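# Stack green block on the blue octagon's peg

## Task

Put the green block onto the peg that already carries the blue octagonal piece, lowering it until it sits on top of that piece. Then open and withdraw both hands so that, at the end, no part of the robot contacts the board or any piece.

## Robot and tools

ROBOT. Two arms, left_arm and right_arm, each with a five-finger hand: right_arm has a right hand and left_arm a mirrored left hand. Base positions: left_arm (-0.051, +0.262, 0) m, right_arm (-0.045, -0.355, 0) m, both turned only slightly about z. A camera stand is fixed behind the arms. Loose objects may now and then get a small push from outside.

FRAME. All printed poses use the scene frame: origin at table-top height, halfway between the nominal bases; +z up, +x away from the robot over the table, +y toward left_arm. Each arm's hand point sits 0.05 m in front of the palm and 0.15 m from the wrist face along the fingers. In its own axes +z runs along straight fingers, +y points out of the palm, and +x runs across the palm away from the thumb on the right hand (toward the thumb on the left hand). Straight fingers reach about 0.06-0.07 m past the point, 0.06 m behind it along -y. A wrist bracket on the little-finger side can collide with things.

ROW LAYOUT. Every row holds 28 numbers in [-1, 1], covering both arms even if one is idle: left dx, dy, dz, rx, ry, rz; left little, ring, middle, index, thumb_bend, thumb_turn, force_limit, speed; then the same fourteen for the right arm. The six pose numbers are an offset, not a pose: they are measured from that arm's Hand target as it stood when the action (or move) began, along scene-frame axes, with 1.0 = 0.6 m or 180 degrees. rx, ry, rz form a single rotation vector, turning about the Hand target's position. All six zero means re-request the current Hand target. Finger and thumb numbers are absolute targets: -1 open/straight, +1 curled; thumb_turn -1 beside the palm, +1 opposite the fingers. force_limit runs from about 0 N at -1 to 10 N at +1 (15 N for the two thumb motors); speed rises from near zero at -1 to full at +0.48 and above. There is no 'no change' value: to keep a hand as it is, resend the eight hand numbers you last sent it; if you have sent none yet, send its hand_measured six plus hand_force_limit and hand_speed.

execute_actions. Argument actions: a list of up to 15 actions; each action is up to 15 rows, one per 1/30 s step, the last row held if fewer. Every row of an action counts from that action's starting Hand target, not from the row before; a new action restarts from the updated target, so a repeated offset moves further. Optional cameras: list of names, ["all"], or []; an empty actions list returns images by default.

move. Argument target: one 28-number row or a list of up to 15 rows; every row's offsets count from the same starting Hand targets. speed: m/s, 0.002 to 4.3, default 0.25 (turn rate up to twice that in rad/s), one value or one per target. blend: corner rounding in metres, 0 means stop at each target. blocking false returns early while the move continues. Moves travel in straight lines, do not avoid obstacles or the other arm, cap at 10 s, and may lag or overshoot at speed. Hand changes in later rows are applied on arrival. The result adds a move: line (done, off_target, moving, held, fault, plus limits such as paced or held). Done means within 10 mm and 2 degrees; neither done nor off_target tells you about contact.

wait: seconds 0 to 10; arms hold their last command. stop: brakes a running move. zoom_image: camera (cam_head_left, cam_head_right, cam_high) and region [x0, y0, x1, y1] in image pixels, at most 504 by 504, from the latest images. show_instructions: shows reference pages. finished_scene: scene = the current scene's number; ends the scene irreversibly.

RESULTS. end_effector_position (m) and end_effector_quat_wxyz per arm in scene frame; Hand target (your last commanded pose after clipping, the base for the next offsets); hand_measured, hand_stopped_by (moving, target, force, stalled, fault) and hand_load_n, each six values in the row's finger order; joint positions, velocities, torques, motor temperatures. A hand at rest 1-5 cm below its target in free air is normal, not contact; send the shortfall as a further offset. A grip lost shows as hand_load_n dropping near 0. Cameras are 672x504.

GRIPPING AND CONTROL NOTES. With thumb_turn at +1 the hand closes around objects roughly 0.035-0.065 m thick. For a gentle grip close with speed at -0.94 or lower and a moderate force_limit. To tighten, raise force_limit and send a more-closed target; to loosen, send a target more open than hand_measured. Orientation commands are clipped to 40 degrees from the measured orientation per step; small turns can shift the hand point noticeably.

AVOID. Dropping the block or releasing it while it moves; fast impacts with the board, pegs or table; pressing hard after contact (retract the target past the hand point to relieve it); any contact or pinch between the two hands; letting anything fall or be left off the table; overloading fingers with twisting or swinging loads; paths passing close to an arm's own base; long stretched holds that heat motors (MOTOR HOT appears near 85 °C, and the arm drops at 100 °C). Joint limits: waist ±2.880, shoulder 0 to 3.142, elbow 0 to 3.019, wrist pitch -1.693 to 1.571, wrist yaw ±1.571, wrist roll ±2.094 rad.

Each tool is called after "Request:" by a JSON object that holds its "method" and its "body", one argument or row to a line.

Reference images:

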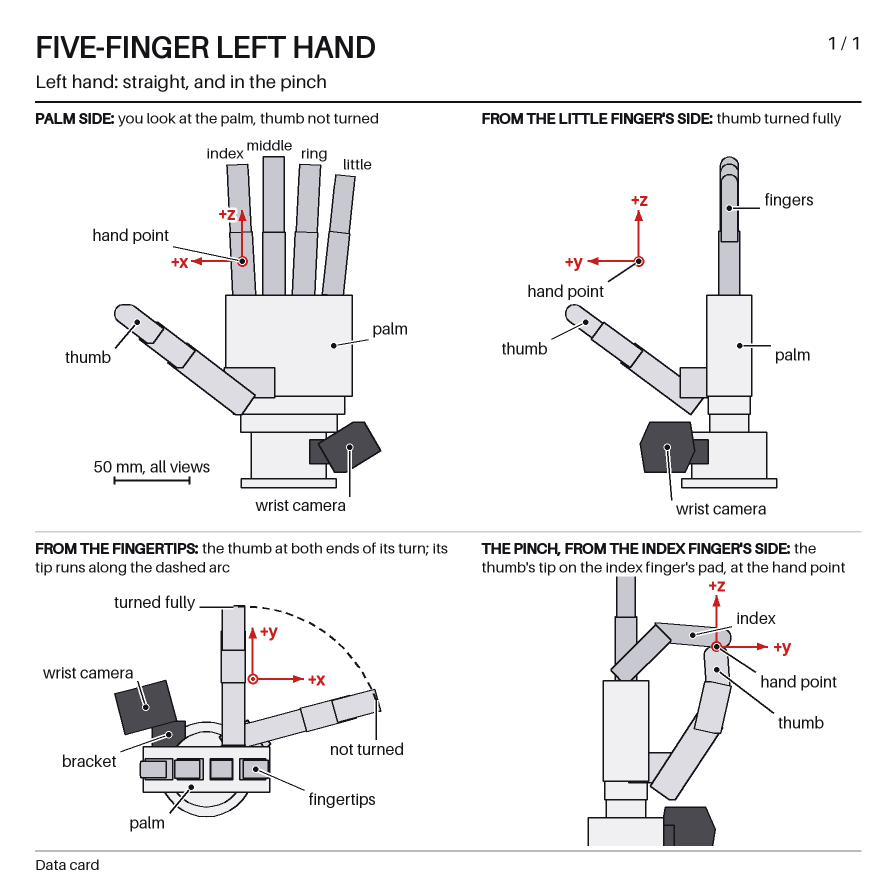

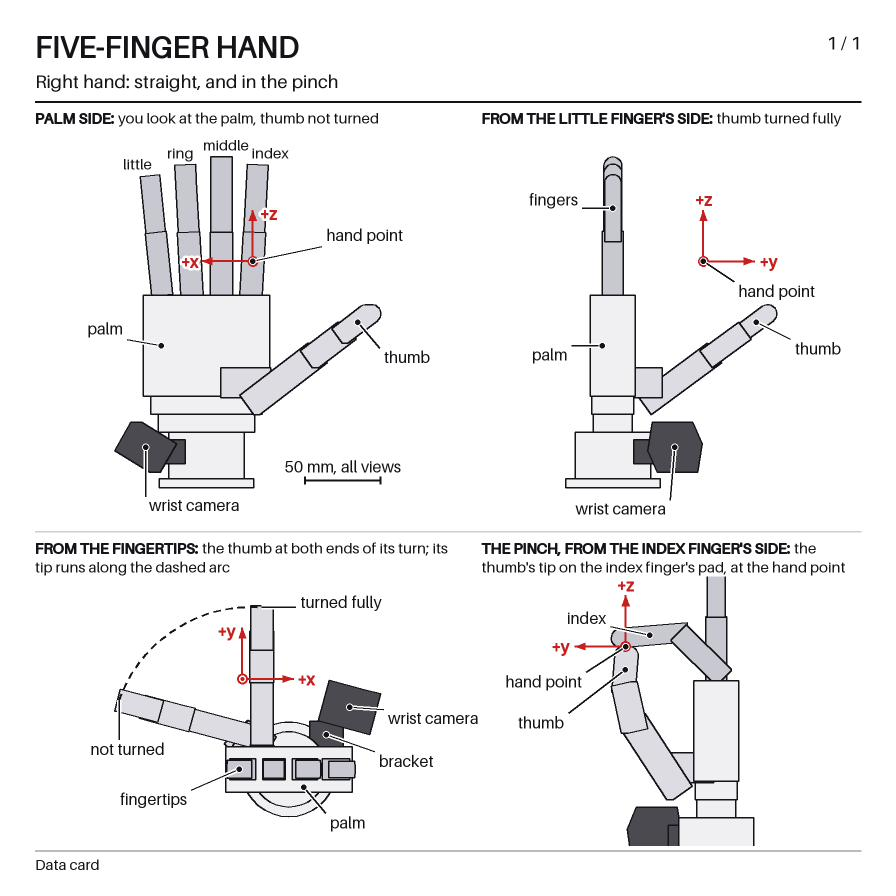

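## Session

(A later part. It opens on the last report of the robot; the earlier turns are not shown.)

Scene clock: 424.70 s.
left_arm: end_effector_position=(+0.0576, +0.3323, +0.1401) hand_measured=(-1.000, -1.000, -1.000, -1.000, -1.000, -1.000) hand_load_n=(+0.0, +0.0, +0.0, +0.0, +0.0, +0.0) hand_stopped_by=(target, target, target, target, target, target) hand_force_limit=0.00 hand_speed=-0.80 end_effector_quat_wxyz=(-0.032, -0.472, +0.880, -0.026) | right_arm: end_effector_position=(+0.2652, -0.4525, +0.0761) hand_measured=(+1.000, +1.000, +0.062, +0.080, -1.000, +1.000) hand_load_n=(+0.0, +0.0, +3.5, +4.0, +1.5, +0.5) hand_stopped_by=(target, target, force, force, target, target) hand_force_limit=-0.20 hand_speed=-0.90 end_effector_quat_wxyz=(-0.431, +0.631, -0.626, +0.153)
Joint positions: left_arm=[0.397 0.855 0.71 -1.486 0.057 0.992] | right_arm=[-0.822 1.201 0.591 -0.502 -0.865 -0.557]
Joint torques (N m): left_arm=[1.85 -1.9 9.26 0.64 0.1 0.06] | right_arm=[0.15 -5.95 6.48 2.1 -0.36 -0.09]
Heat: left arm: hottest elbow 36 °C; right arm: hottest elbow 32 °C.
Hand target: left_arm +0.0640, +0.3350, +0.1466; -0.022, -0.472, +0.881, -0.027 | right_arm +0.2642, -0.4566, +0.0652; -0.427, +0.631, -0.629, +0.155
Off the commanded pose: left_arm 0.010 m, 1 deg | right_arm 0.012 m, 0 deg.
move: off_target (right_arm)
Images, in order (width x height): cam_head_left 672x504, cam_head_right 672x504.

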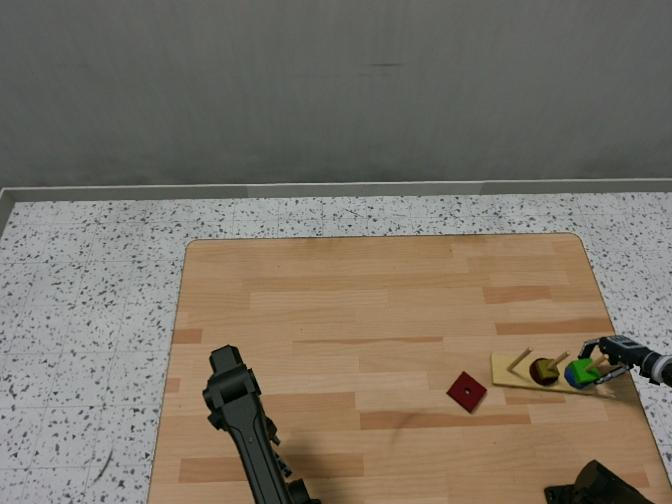

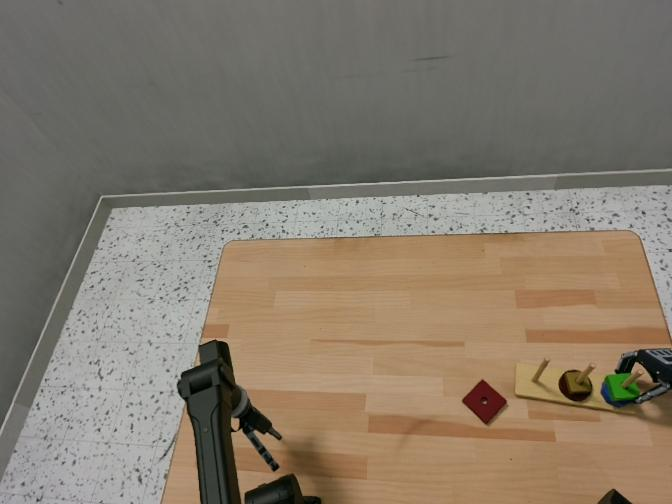

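Request:
{"method": "move", "body": {
  "target": [
    [0,0,0,0,0,0,-1,-1,-1,-1,-1,-1,0,-0.8,0,0,0.007,0,0,0,1,1,0.5,0.5,-1,1,-0.2,-0.9],
    [0,0,0,0,0,0,-1,-1,-1,-1,-1,-1,0,-0.8,0,0,0.008,0,0,0,1,1,-0.3,-0.3,-1,1,-0.2,-0.7]
  ],
  "speed": 0.03,
  "cameras": ["cam_head_left","cam_head_right"]
}}

Request:
{"method": "zoom_image", "body": {
  "camera": "cam_head_left",
  "region": [550, 322, 630, 402]
}}

Request:
{"method": "zoom_image", "body": {
  "camera": "cam_head_right",
  "region": [592, 332, 672, 412]
}}

Scene clock: 435.00 s.
left_arm: end_effector_position=(+0.0576, +0.3323, +0.1401) hand_measured=(-1.000, -1.000, -1.000, -1.000, -1.000, -1.000) hand_load_n=(+0.0, +0.0, -0.5, +0.0, +0.5, +0.0) hand_stopped_by=(target, target, target, target, target, target) hand_force_limit=0.00 hand_speed=-0.80 end_effector_quat_wxyz=(-0.032, -0.472, +0.880, -0.026) | right_arm: end_effector_position=(+0.2653, -0.4527, +0.0758) hand_measured=(+1.000, +1.000, -0.300, -0.300, -1.000, +1.000) hand_load_n=(+0.0, +0.0, +0.0, +0.0, +0.0, +0.0) hand_stopped_by=(target, target, target, target, target, target) hand_force_limit=-0.20 hand_speed=-0.70 end_effector_quat_wxyz=(-0.431, +0.631, -0.626, +0.153)
Joint positions: left_arm=[0.397 0.855 0.71 -1.486 0.057 0.992] | right_arm=[-0.822 1.203 0.591 -0.501 -0.865 -0.557]
Joint torques (N m): left_arm=[2.02 -1.73 9.32 0.36 0.07 0.03] | right_arm=[-0.03 -6.42 7.01 1.5 -0.38 -0.09]
Heat: left arm: hottest elbow 36 °C; right arm: hottest elbow 32 °C.
Hand target: left_arm +0.0640, +0.3350, +0.1466; -0.022, -0.472, +0.881, -0.027 | right_arm +0.2643, -0.4565, +0.0700; -0.428, +0.631, -0.629, +0.154
Off the commanded pose: left_arm 0.010 m, 1 deg | right_arm 0.007 m, 0 deg.
move: done
Images, in order (width x height): cam_head_left 672x504, cam_head_right 672x504.

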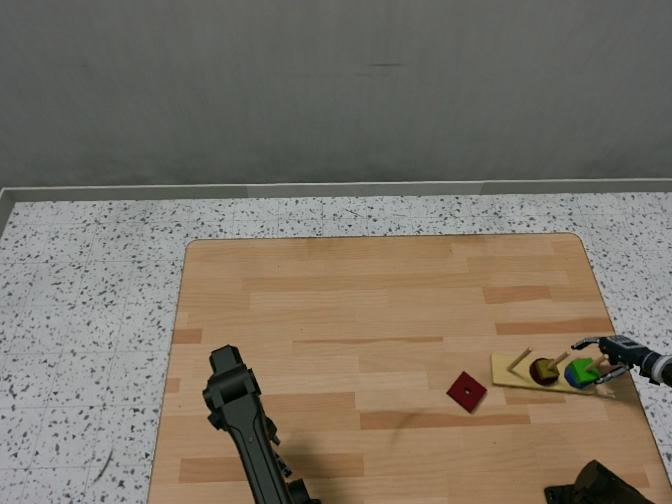

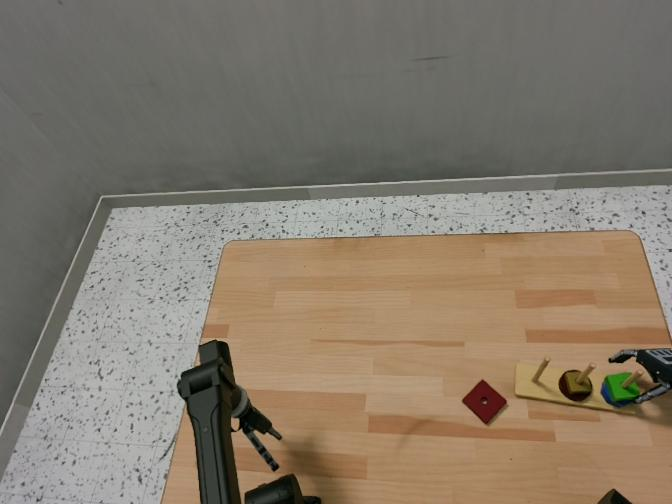

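Scaled by 6.300 from the camera's 672x504 image, which has a finer 960x720 frame.

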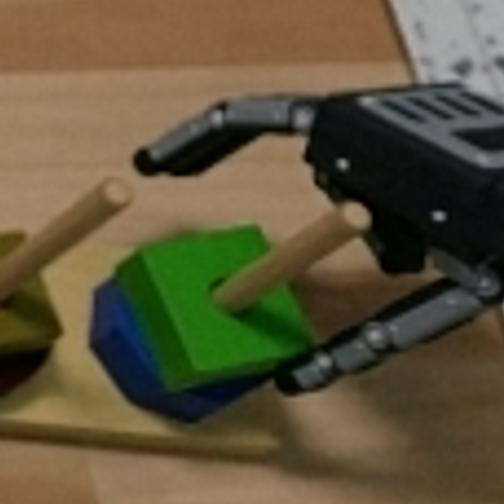

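Scaled by 6.300 from the camera's 672x504 image, which has a finer 960x720 frame.

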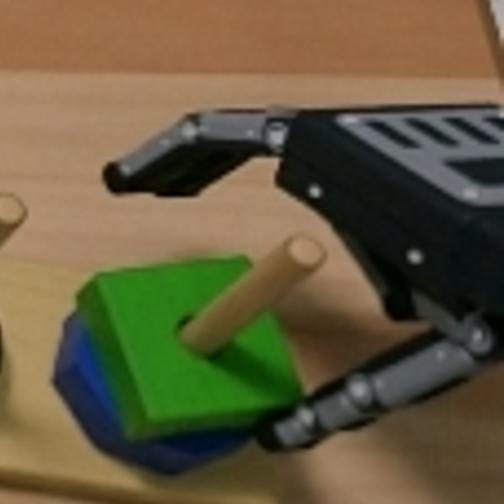

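Request:
{"method": "move", "body": {
  "target": [
    [0,0,0,0,0,0,-1,-1,-1,-1,-1,-1,0,-0.8,-0.016,-0.003,0.005,0,0,0,1,1,-0.3,-0.3,-1,1,-0.2,-0.7],
    [0,0,0,0,0,0,-1,-1,-1,-1,-1,-1,0,-0.8,-0.016,-0.003,0.08,0,0,0,1,1,-0.3,-0.3,-1,1,-0.2,-0.7]
  ],
  "speed": [0.04,0.08],
  "cameras": ["cam_head_left","cam_head_right"]
}}

Request:
{"method": "zoom_image", "body": {
  "camera": "cam_head_left",
  "region": [550, 322, 630, 402]
}}

Request:
{"method": "zoom_image", "body": {
  "camera": "cam_head_right",
  "region": [592, 332, 672, 412]
}}

Scene clock: 447.33 s.
left_arm: end_effector_position=(+0.0576, +0.3323, +0.1401) hand_measured=(-1.000, -1.000, -1.000, -1.000, -1.000, -1.000) hand_load_n=(+0.0, +0.0, +0.0, +0.0, +0.0, +0.0) hand_stopped_by=(target, target, target, target, target, target) hand_force_limit=0.00 hand_speed=-0.80 end_effector_quat_wxyz=(-0.032, -0.472, +0.880, -0.026) | right_arm: end_effector_position=(+0.2468, -0.4466, +0.1038) hand_measured=(+1.000, +1.000, -0.300, -0.300, -1.000, +1.000) hand_load_n=(+0.0, +0.0, +0.0, +0.0, +0.0, +0.0) hand_stopped_by=(target, target, target, target, target, target) hand_force_limit=-0.20 hand_speed=-0.70 end_effector_quat_wxyz=(-0.428, +0.627, -0.637, +0.137)
Joint positions: left_arm=[0.397 0.855 0.71 -1.486 0.057 0.992] | right_arm=[-0.849 1.119 0.623 -0.683 -0.869 -0.591]
Joint torques (N m): left_arm=[2.02 -1.55 9.31 0.42 0.1 0.05] | right_arm=[0.26 -6.95 10.44 0.57 -0.64 -0.15]
Heat: left arm: hottest elbow 36 °C; right arm: hottest elbow 32 °C.
Hand target: left_arm +0.0640, +0.3350, +0.1466; -0.022, -0.472, +0.881, -0.027 | right_arm +0.2547, -0.4584, +0.1180; -0.428, +0.631, -0.628, +0.155
Off the commanded pose: left_arm 0.010 m, 1 deg | right_arm 0.020 m, 2 deg.
move: off_target (right_arm)
Images, in order (width x height): cam_head_left 672x504, cam_head_right 672x504.

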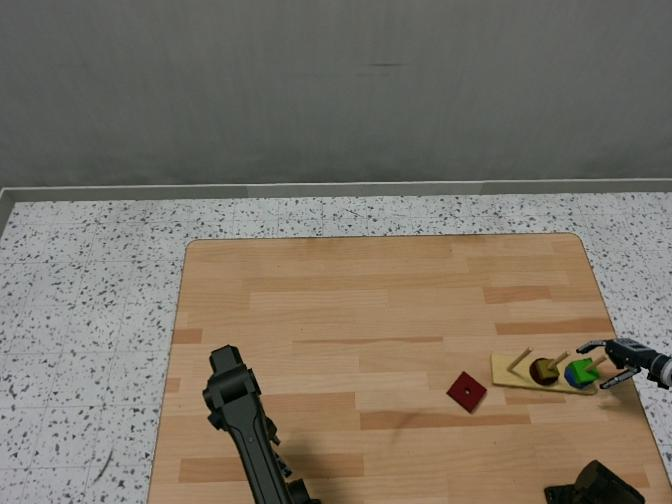

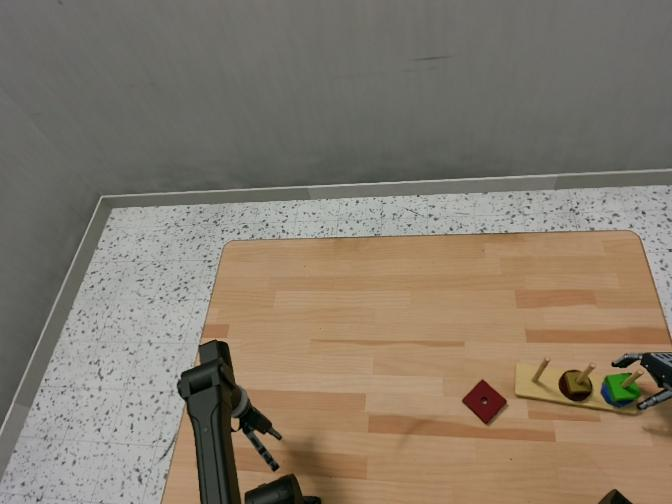

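Scaled by 6.300 from the camera's 672x504 image, which has a finer 960x720 frame.

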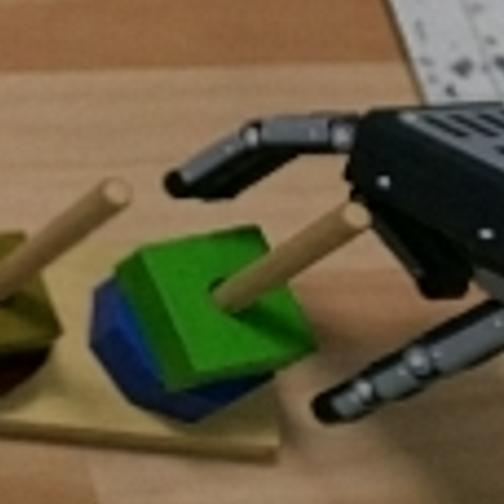

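Scaled by 6.300 from the camera's 672x504 image, which has a finer 960x720 frame.

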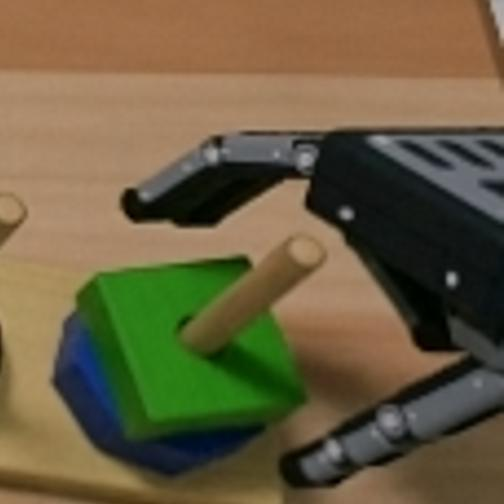

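Request:
{"method": "move", "body": {
  "target": [
    [0,0,0,0,0,0,-1,-1,-1,-1,-1,-1,0,-0.8,0.01,0,0.08,0,0,0,1,1,-0.3,-0.3,-1,1,-0.2,-0.7],
    [0,0,0,0,0,0,-1,-1,-1,-1,-1,-1,0,-0.8,0.012,0,0.2,0,0,0,1,1,-0.3,-0.3,-1,1,-0.2,-0.7]
  ],
  "speed": [0.08,0.12],
  "blend": [0.01,0],
  "cameras": ["cam_head_left","cam_head_right"]
}}

Request:
{"method": "zoom_image", "body": {
  "camera": "cam_head_left",
  "region": [550, 322, 630, 402]
}}

Request:
{"method": "zoom_image", "body": {
  "camera": "cam_head_right",
  "region": [592, 332, 672, 412]
}}

Scene clock: 460.80 s.
left_arm: end_effector_position=(+0.0576, +0.3323, +0.1401) hand_measured=(-1.000, -1.000, -1.000, -1.000, -1.000, -1.000) hand_load_n=(+0.0, +0.0, +0.0, +0.0, +0.0, +0.0) hand_stopped_by=(target, target, target, target, target, target) hand_force_limit=0.00 hand_speed=-0.80 end_effector_quat_wxyz=(-0.032, -0.472, +0.880, -0.026) | right_arm: end_effector_position=(+0.2550, -0.4546, +0.2209) hand_measured=(+1.000, +1.000, -0.300, -0.300, -1.000, +1.000) hand_load_n=(+0.5, +0.0, +0.0, +0.0, +0.0, +0.0) hand_stopped_by=(target, target, target, target, target, target) hand_force_limit=-0.20 hand_speed=-0.70 end_effector_quat_wxyz=(-0.428, +0.628, -0.634, +0.144)
Joint positions: left_arm=[0.397 0.855 0.71 -1.486 0.057 0.992] | right_arm=[-0.849 1.025 0.884 -1.021 -0.869 -0.588]
Joint torques (N m): left_arm=[2.61 -1.55 9.29 0.54 0.09 0.07] | right_arm=[1.44 -6.48 11.7 0.49 -0.41 0.11]
Heat: left arm: hottest elbow 36 °C; right arm: hottest elbow 33 °C.
Hand target: left_arm +0.0640, +0.3350, +0.1466; -0.022, -0.472, +0.881, -0.027 | right_arm +0.2619, -0.4584, +0.2381; -0.428, +0.631, -0.628, +0.155
Off the commanded pose: left_arm 0.010 m, 1 deg | right_arm 0.019 m, 1 deg.
move: off_target (right_arm)
Images, in order (width x height): cam_head_left 672x504, cam_head_right 672x504.

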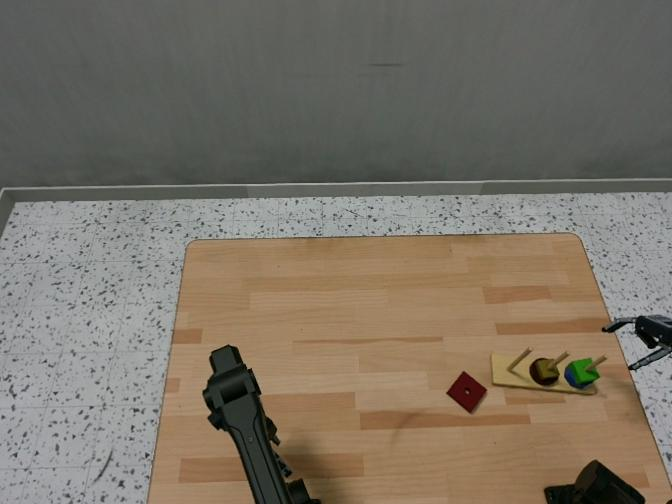

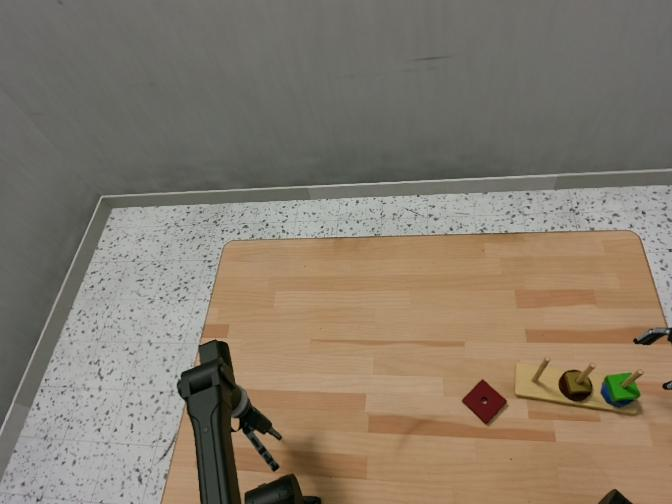

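Scaled by 6.300 from the camera's 672x504 image, which has a finer 960x720 frame.

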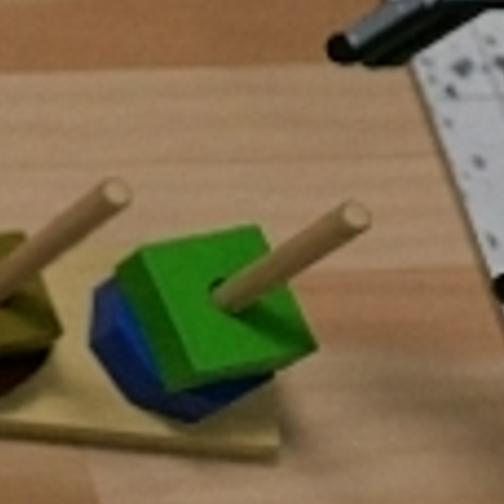

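Scaled by 6.300 from the camera's 672x504 image, which has a finer 960x720 frame.

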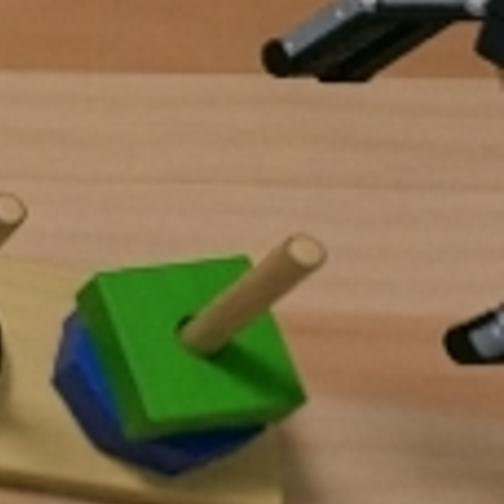

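Request:
{"method": "zoom_image", "body": {
  "camera": "cam_head_left",
  "region": [560, 352, 605, 397]
}}

Request:
{"method": "zoom_image", "body": {
  "camera": "cam_high",
  "region": [0, 0, 504, 504]
}}

Scaled by 11.200 from the camera's 672x504 image, which has a finer 960x720 frame.

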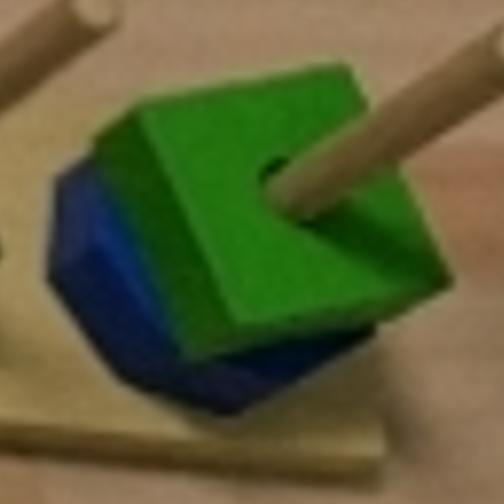

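This scene's latest camera images include none from cam_high. They are from: cam_head_left, cam_head_right. cam_high's image comes with the result of a call that names it in "cameras".

Request:
{"method": "move", "body": {
  "target": [0,0,0,0,0,0,-1,-1,-1,-1,-1,-1,0,-0.8,-0.03,-0.08,0.05,0,0,0,1,1,-0.3,-0.3,-1,1,-0.2,-0.7],
  "speed": 0.15,
  "cameras": ["cam_high","cam_head_left"]
}}

Scene clock: 484.10 s.
left_arm: end_effector_position=(+0.0576, +0.3323, +0.1401) hand_measured=(-1.000, -1.000, -1.000, -1.000, -1.000, -1.000) hand_load_n=(+0.0, +0.0, +0.0, +0.0, +0.0, +0.0) hand_stopped_by=(target, target, target, target, target, target) hand_force_limit=0.00 hand_speed=-0.80 end_effector_quat_wxyz=(-0.032, -0.472, +0.880, -0.026) | right_arm: end_effector_position=(+0.2386, -0.4959, +0.2561) hand_measured=(+1.000, +1.000, -0.300, -0.300, -1.000, +1.000) hand_load_n=(+0.0, +0.0, +0.0, +0.0, +0.0, +0.0) hand_stopped_by=(target, target, target, target, target, target) hand_force_limit=-0.20 hand_speed=-0.70 end_effector_quat_wxyz=(-0.428, +0.628, -0.634, +0.144)
Joint positions: left_arm=[0.397 0.855 0.71 -1.486 0.057 0.992] | right_arm=[-0.981 1.103 1.039 -1.252 -0.913 -0.785]
Joint torques (N m): left_arm=[2.32 -2.61 9.31 0.59 0.09 0.02] | right_arm=[0.26 -6.3 11.52 0.42 -0.71 -0.14]
Heat: left arm: hottest elbow 36 °C; right arm: hottest elbow 35 °C.
Hand target: left_arm +0.0640, +0.3350, +0.1466; -0.022, -0.472, +0.881, -0.027 | right_arm +0.2438, -0.5064, +0.2680; -0.427, +0.631, -0.629, +0.155
Off the commanded pose: left_arm 0.010 m, 1 deg | right_arm 0.017 m, 1 deg.
move: off_target (right_arm)
Images, in order (width x height): cam_head_left 672x504, cam_high 672x504.

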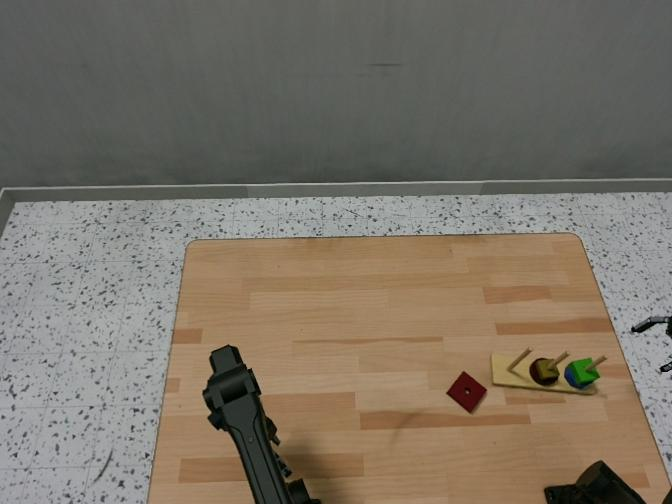

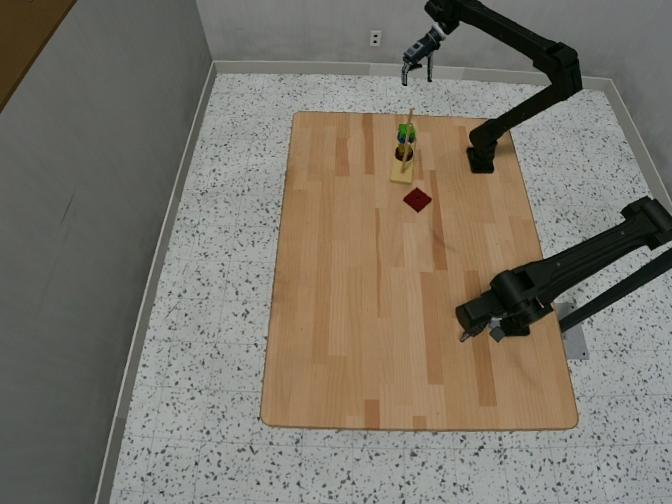

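Request:
{"method": "zoom_image", "body": {
  "camera": "cam_high",
  "region": [380, 100, 440, 160]
}}

Scaled by 8.400 from the camera's 672x504 image, which has a finer 960x720 frame.

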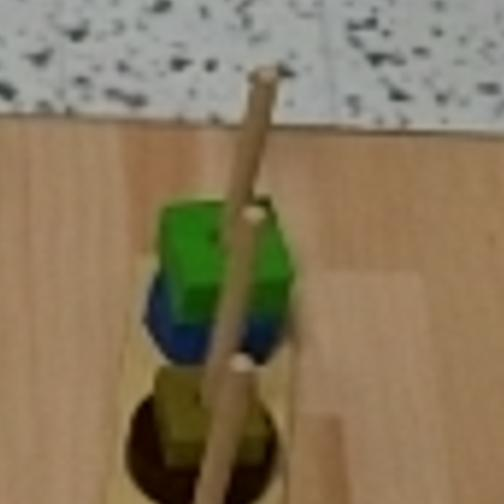

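Request:
{"method": "finished_scene", "body": {
  "scene": 2
}}

The scene is finished: the task was done.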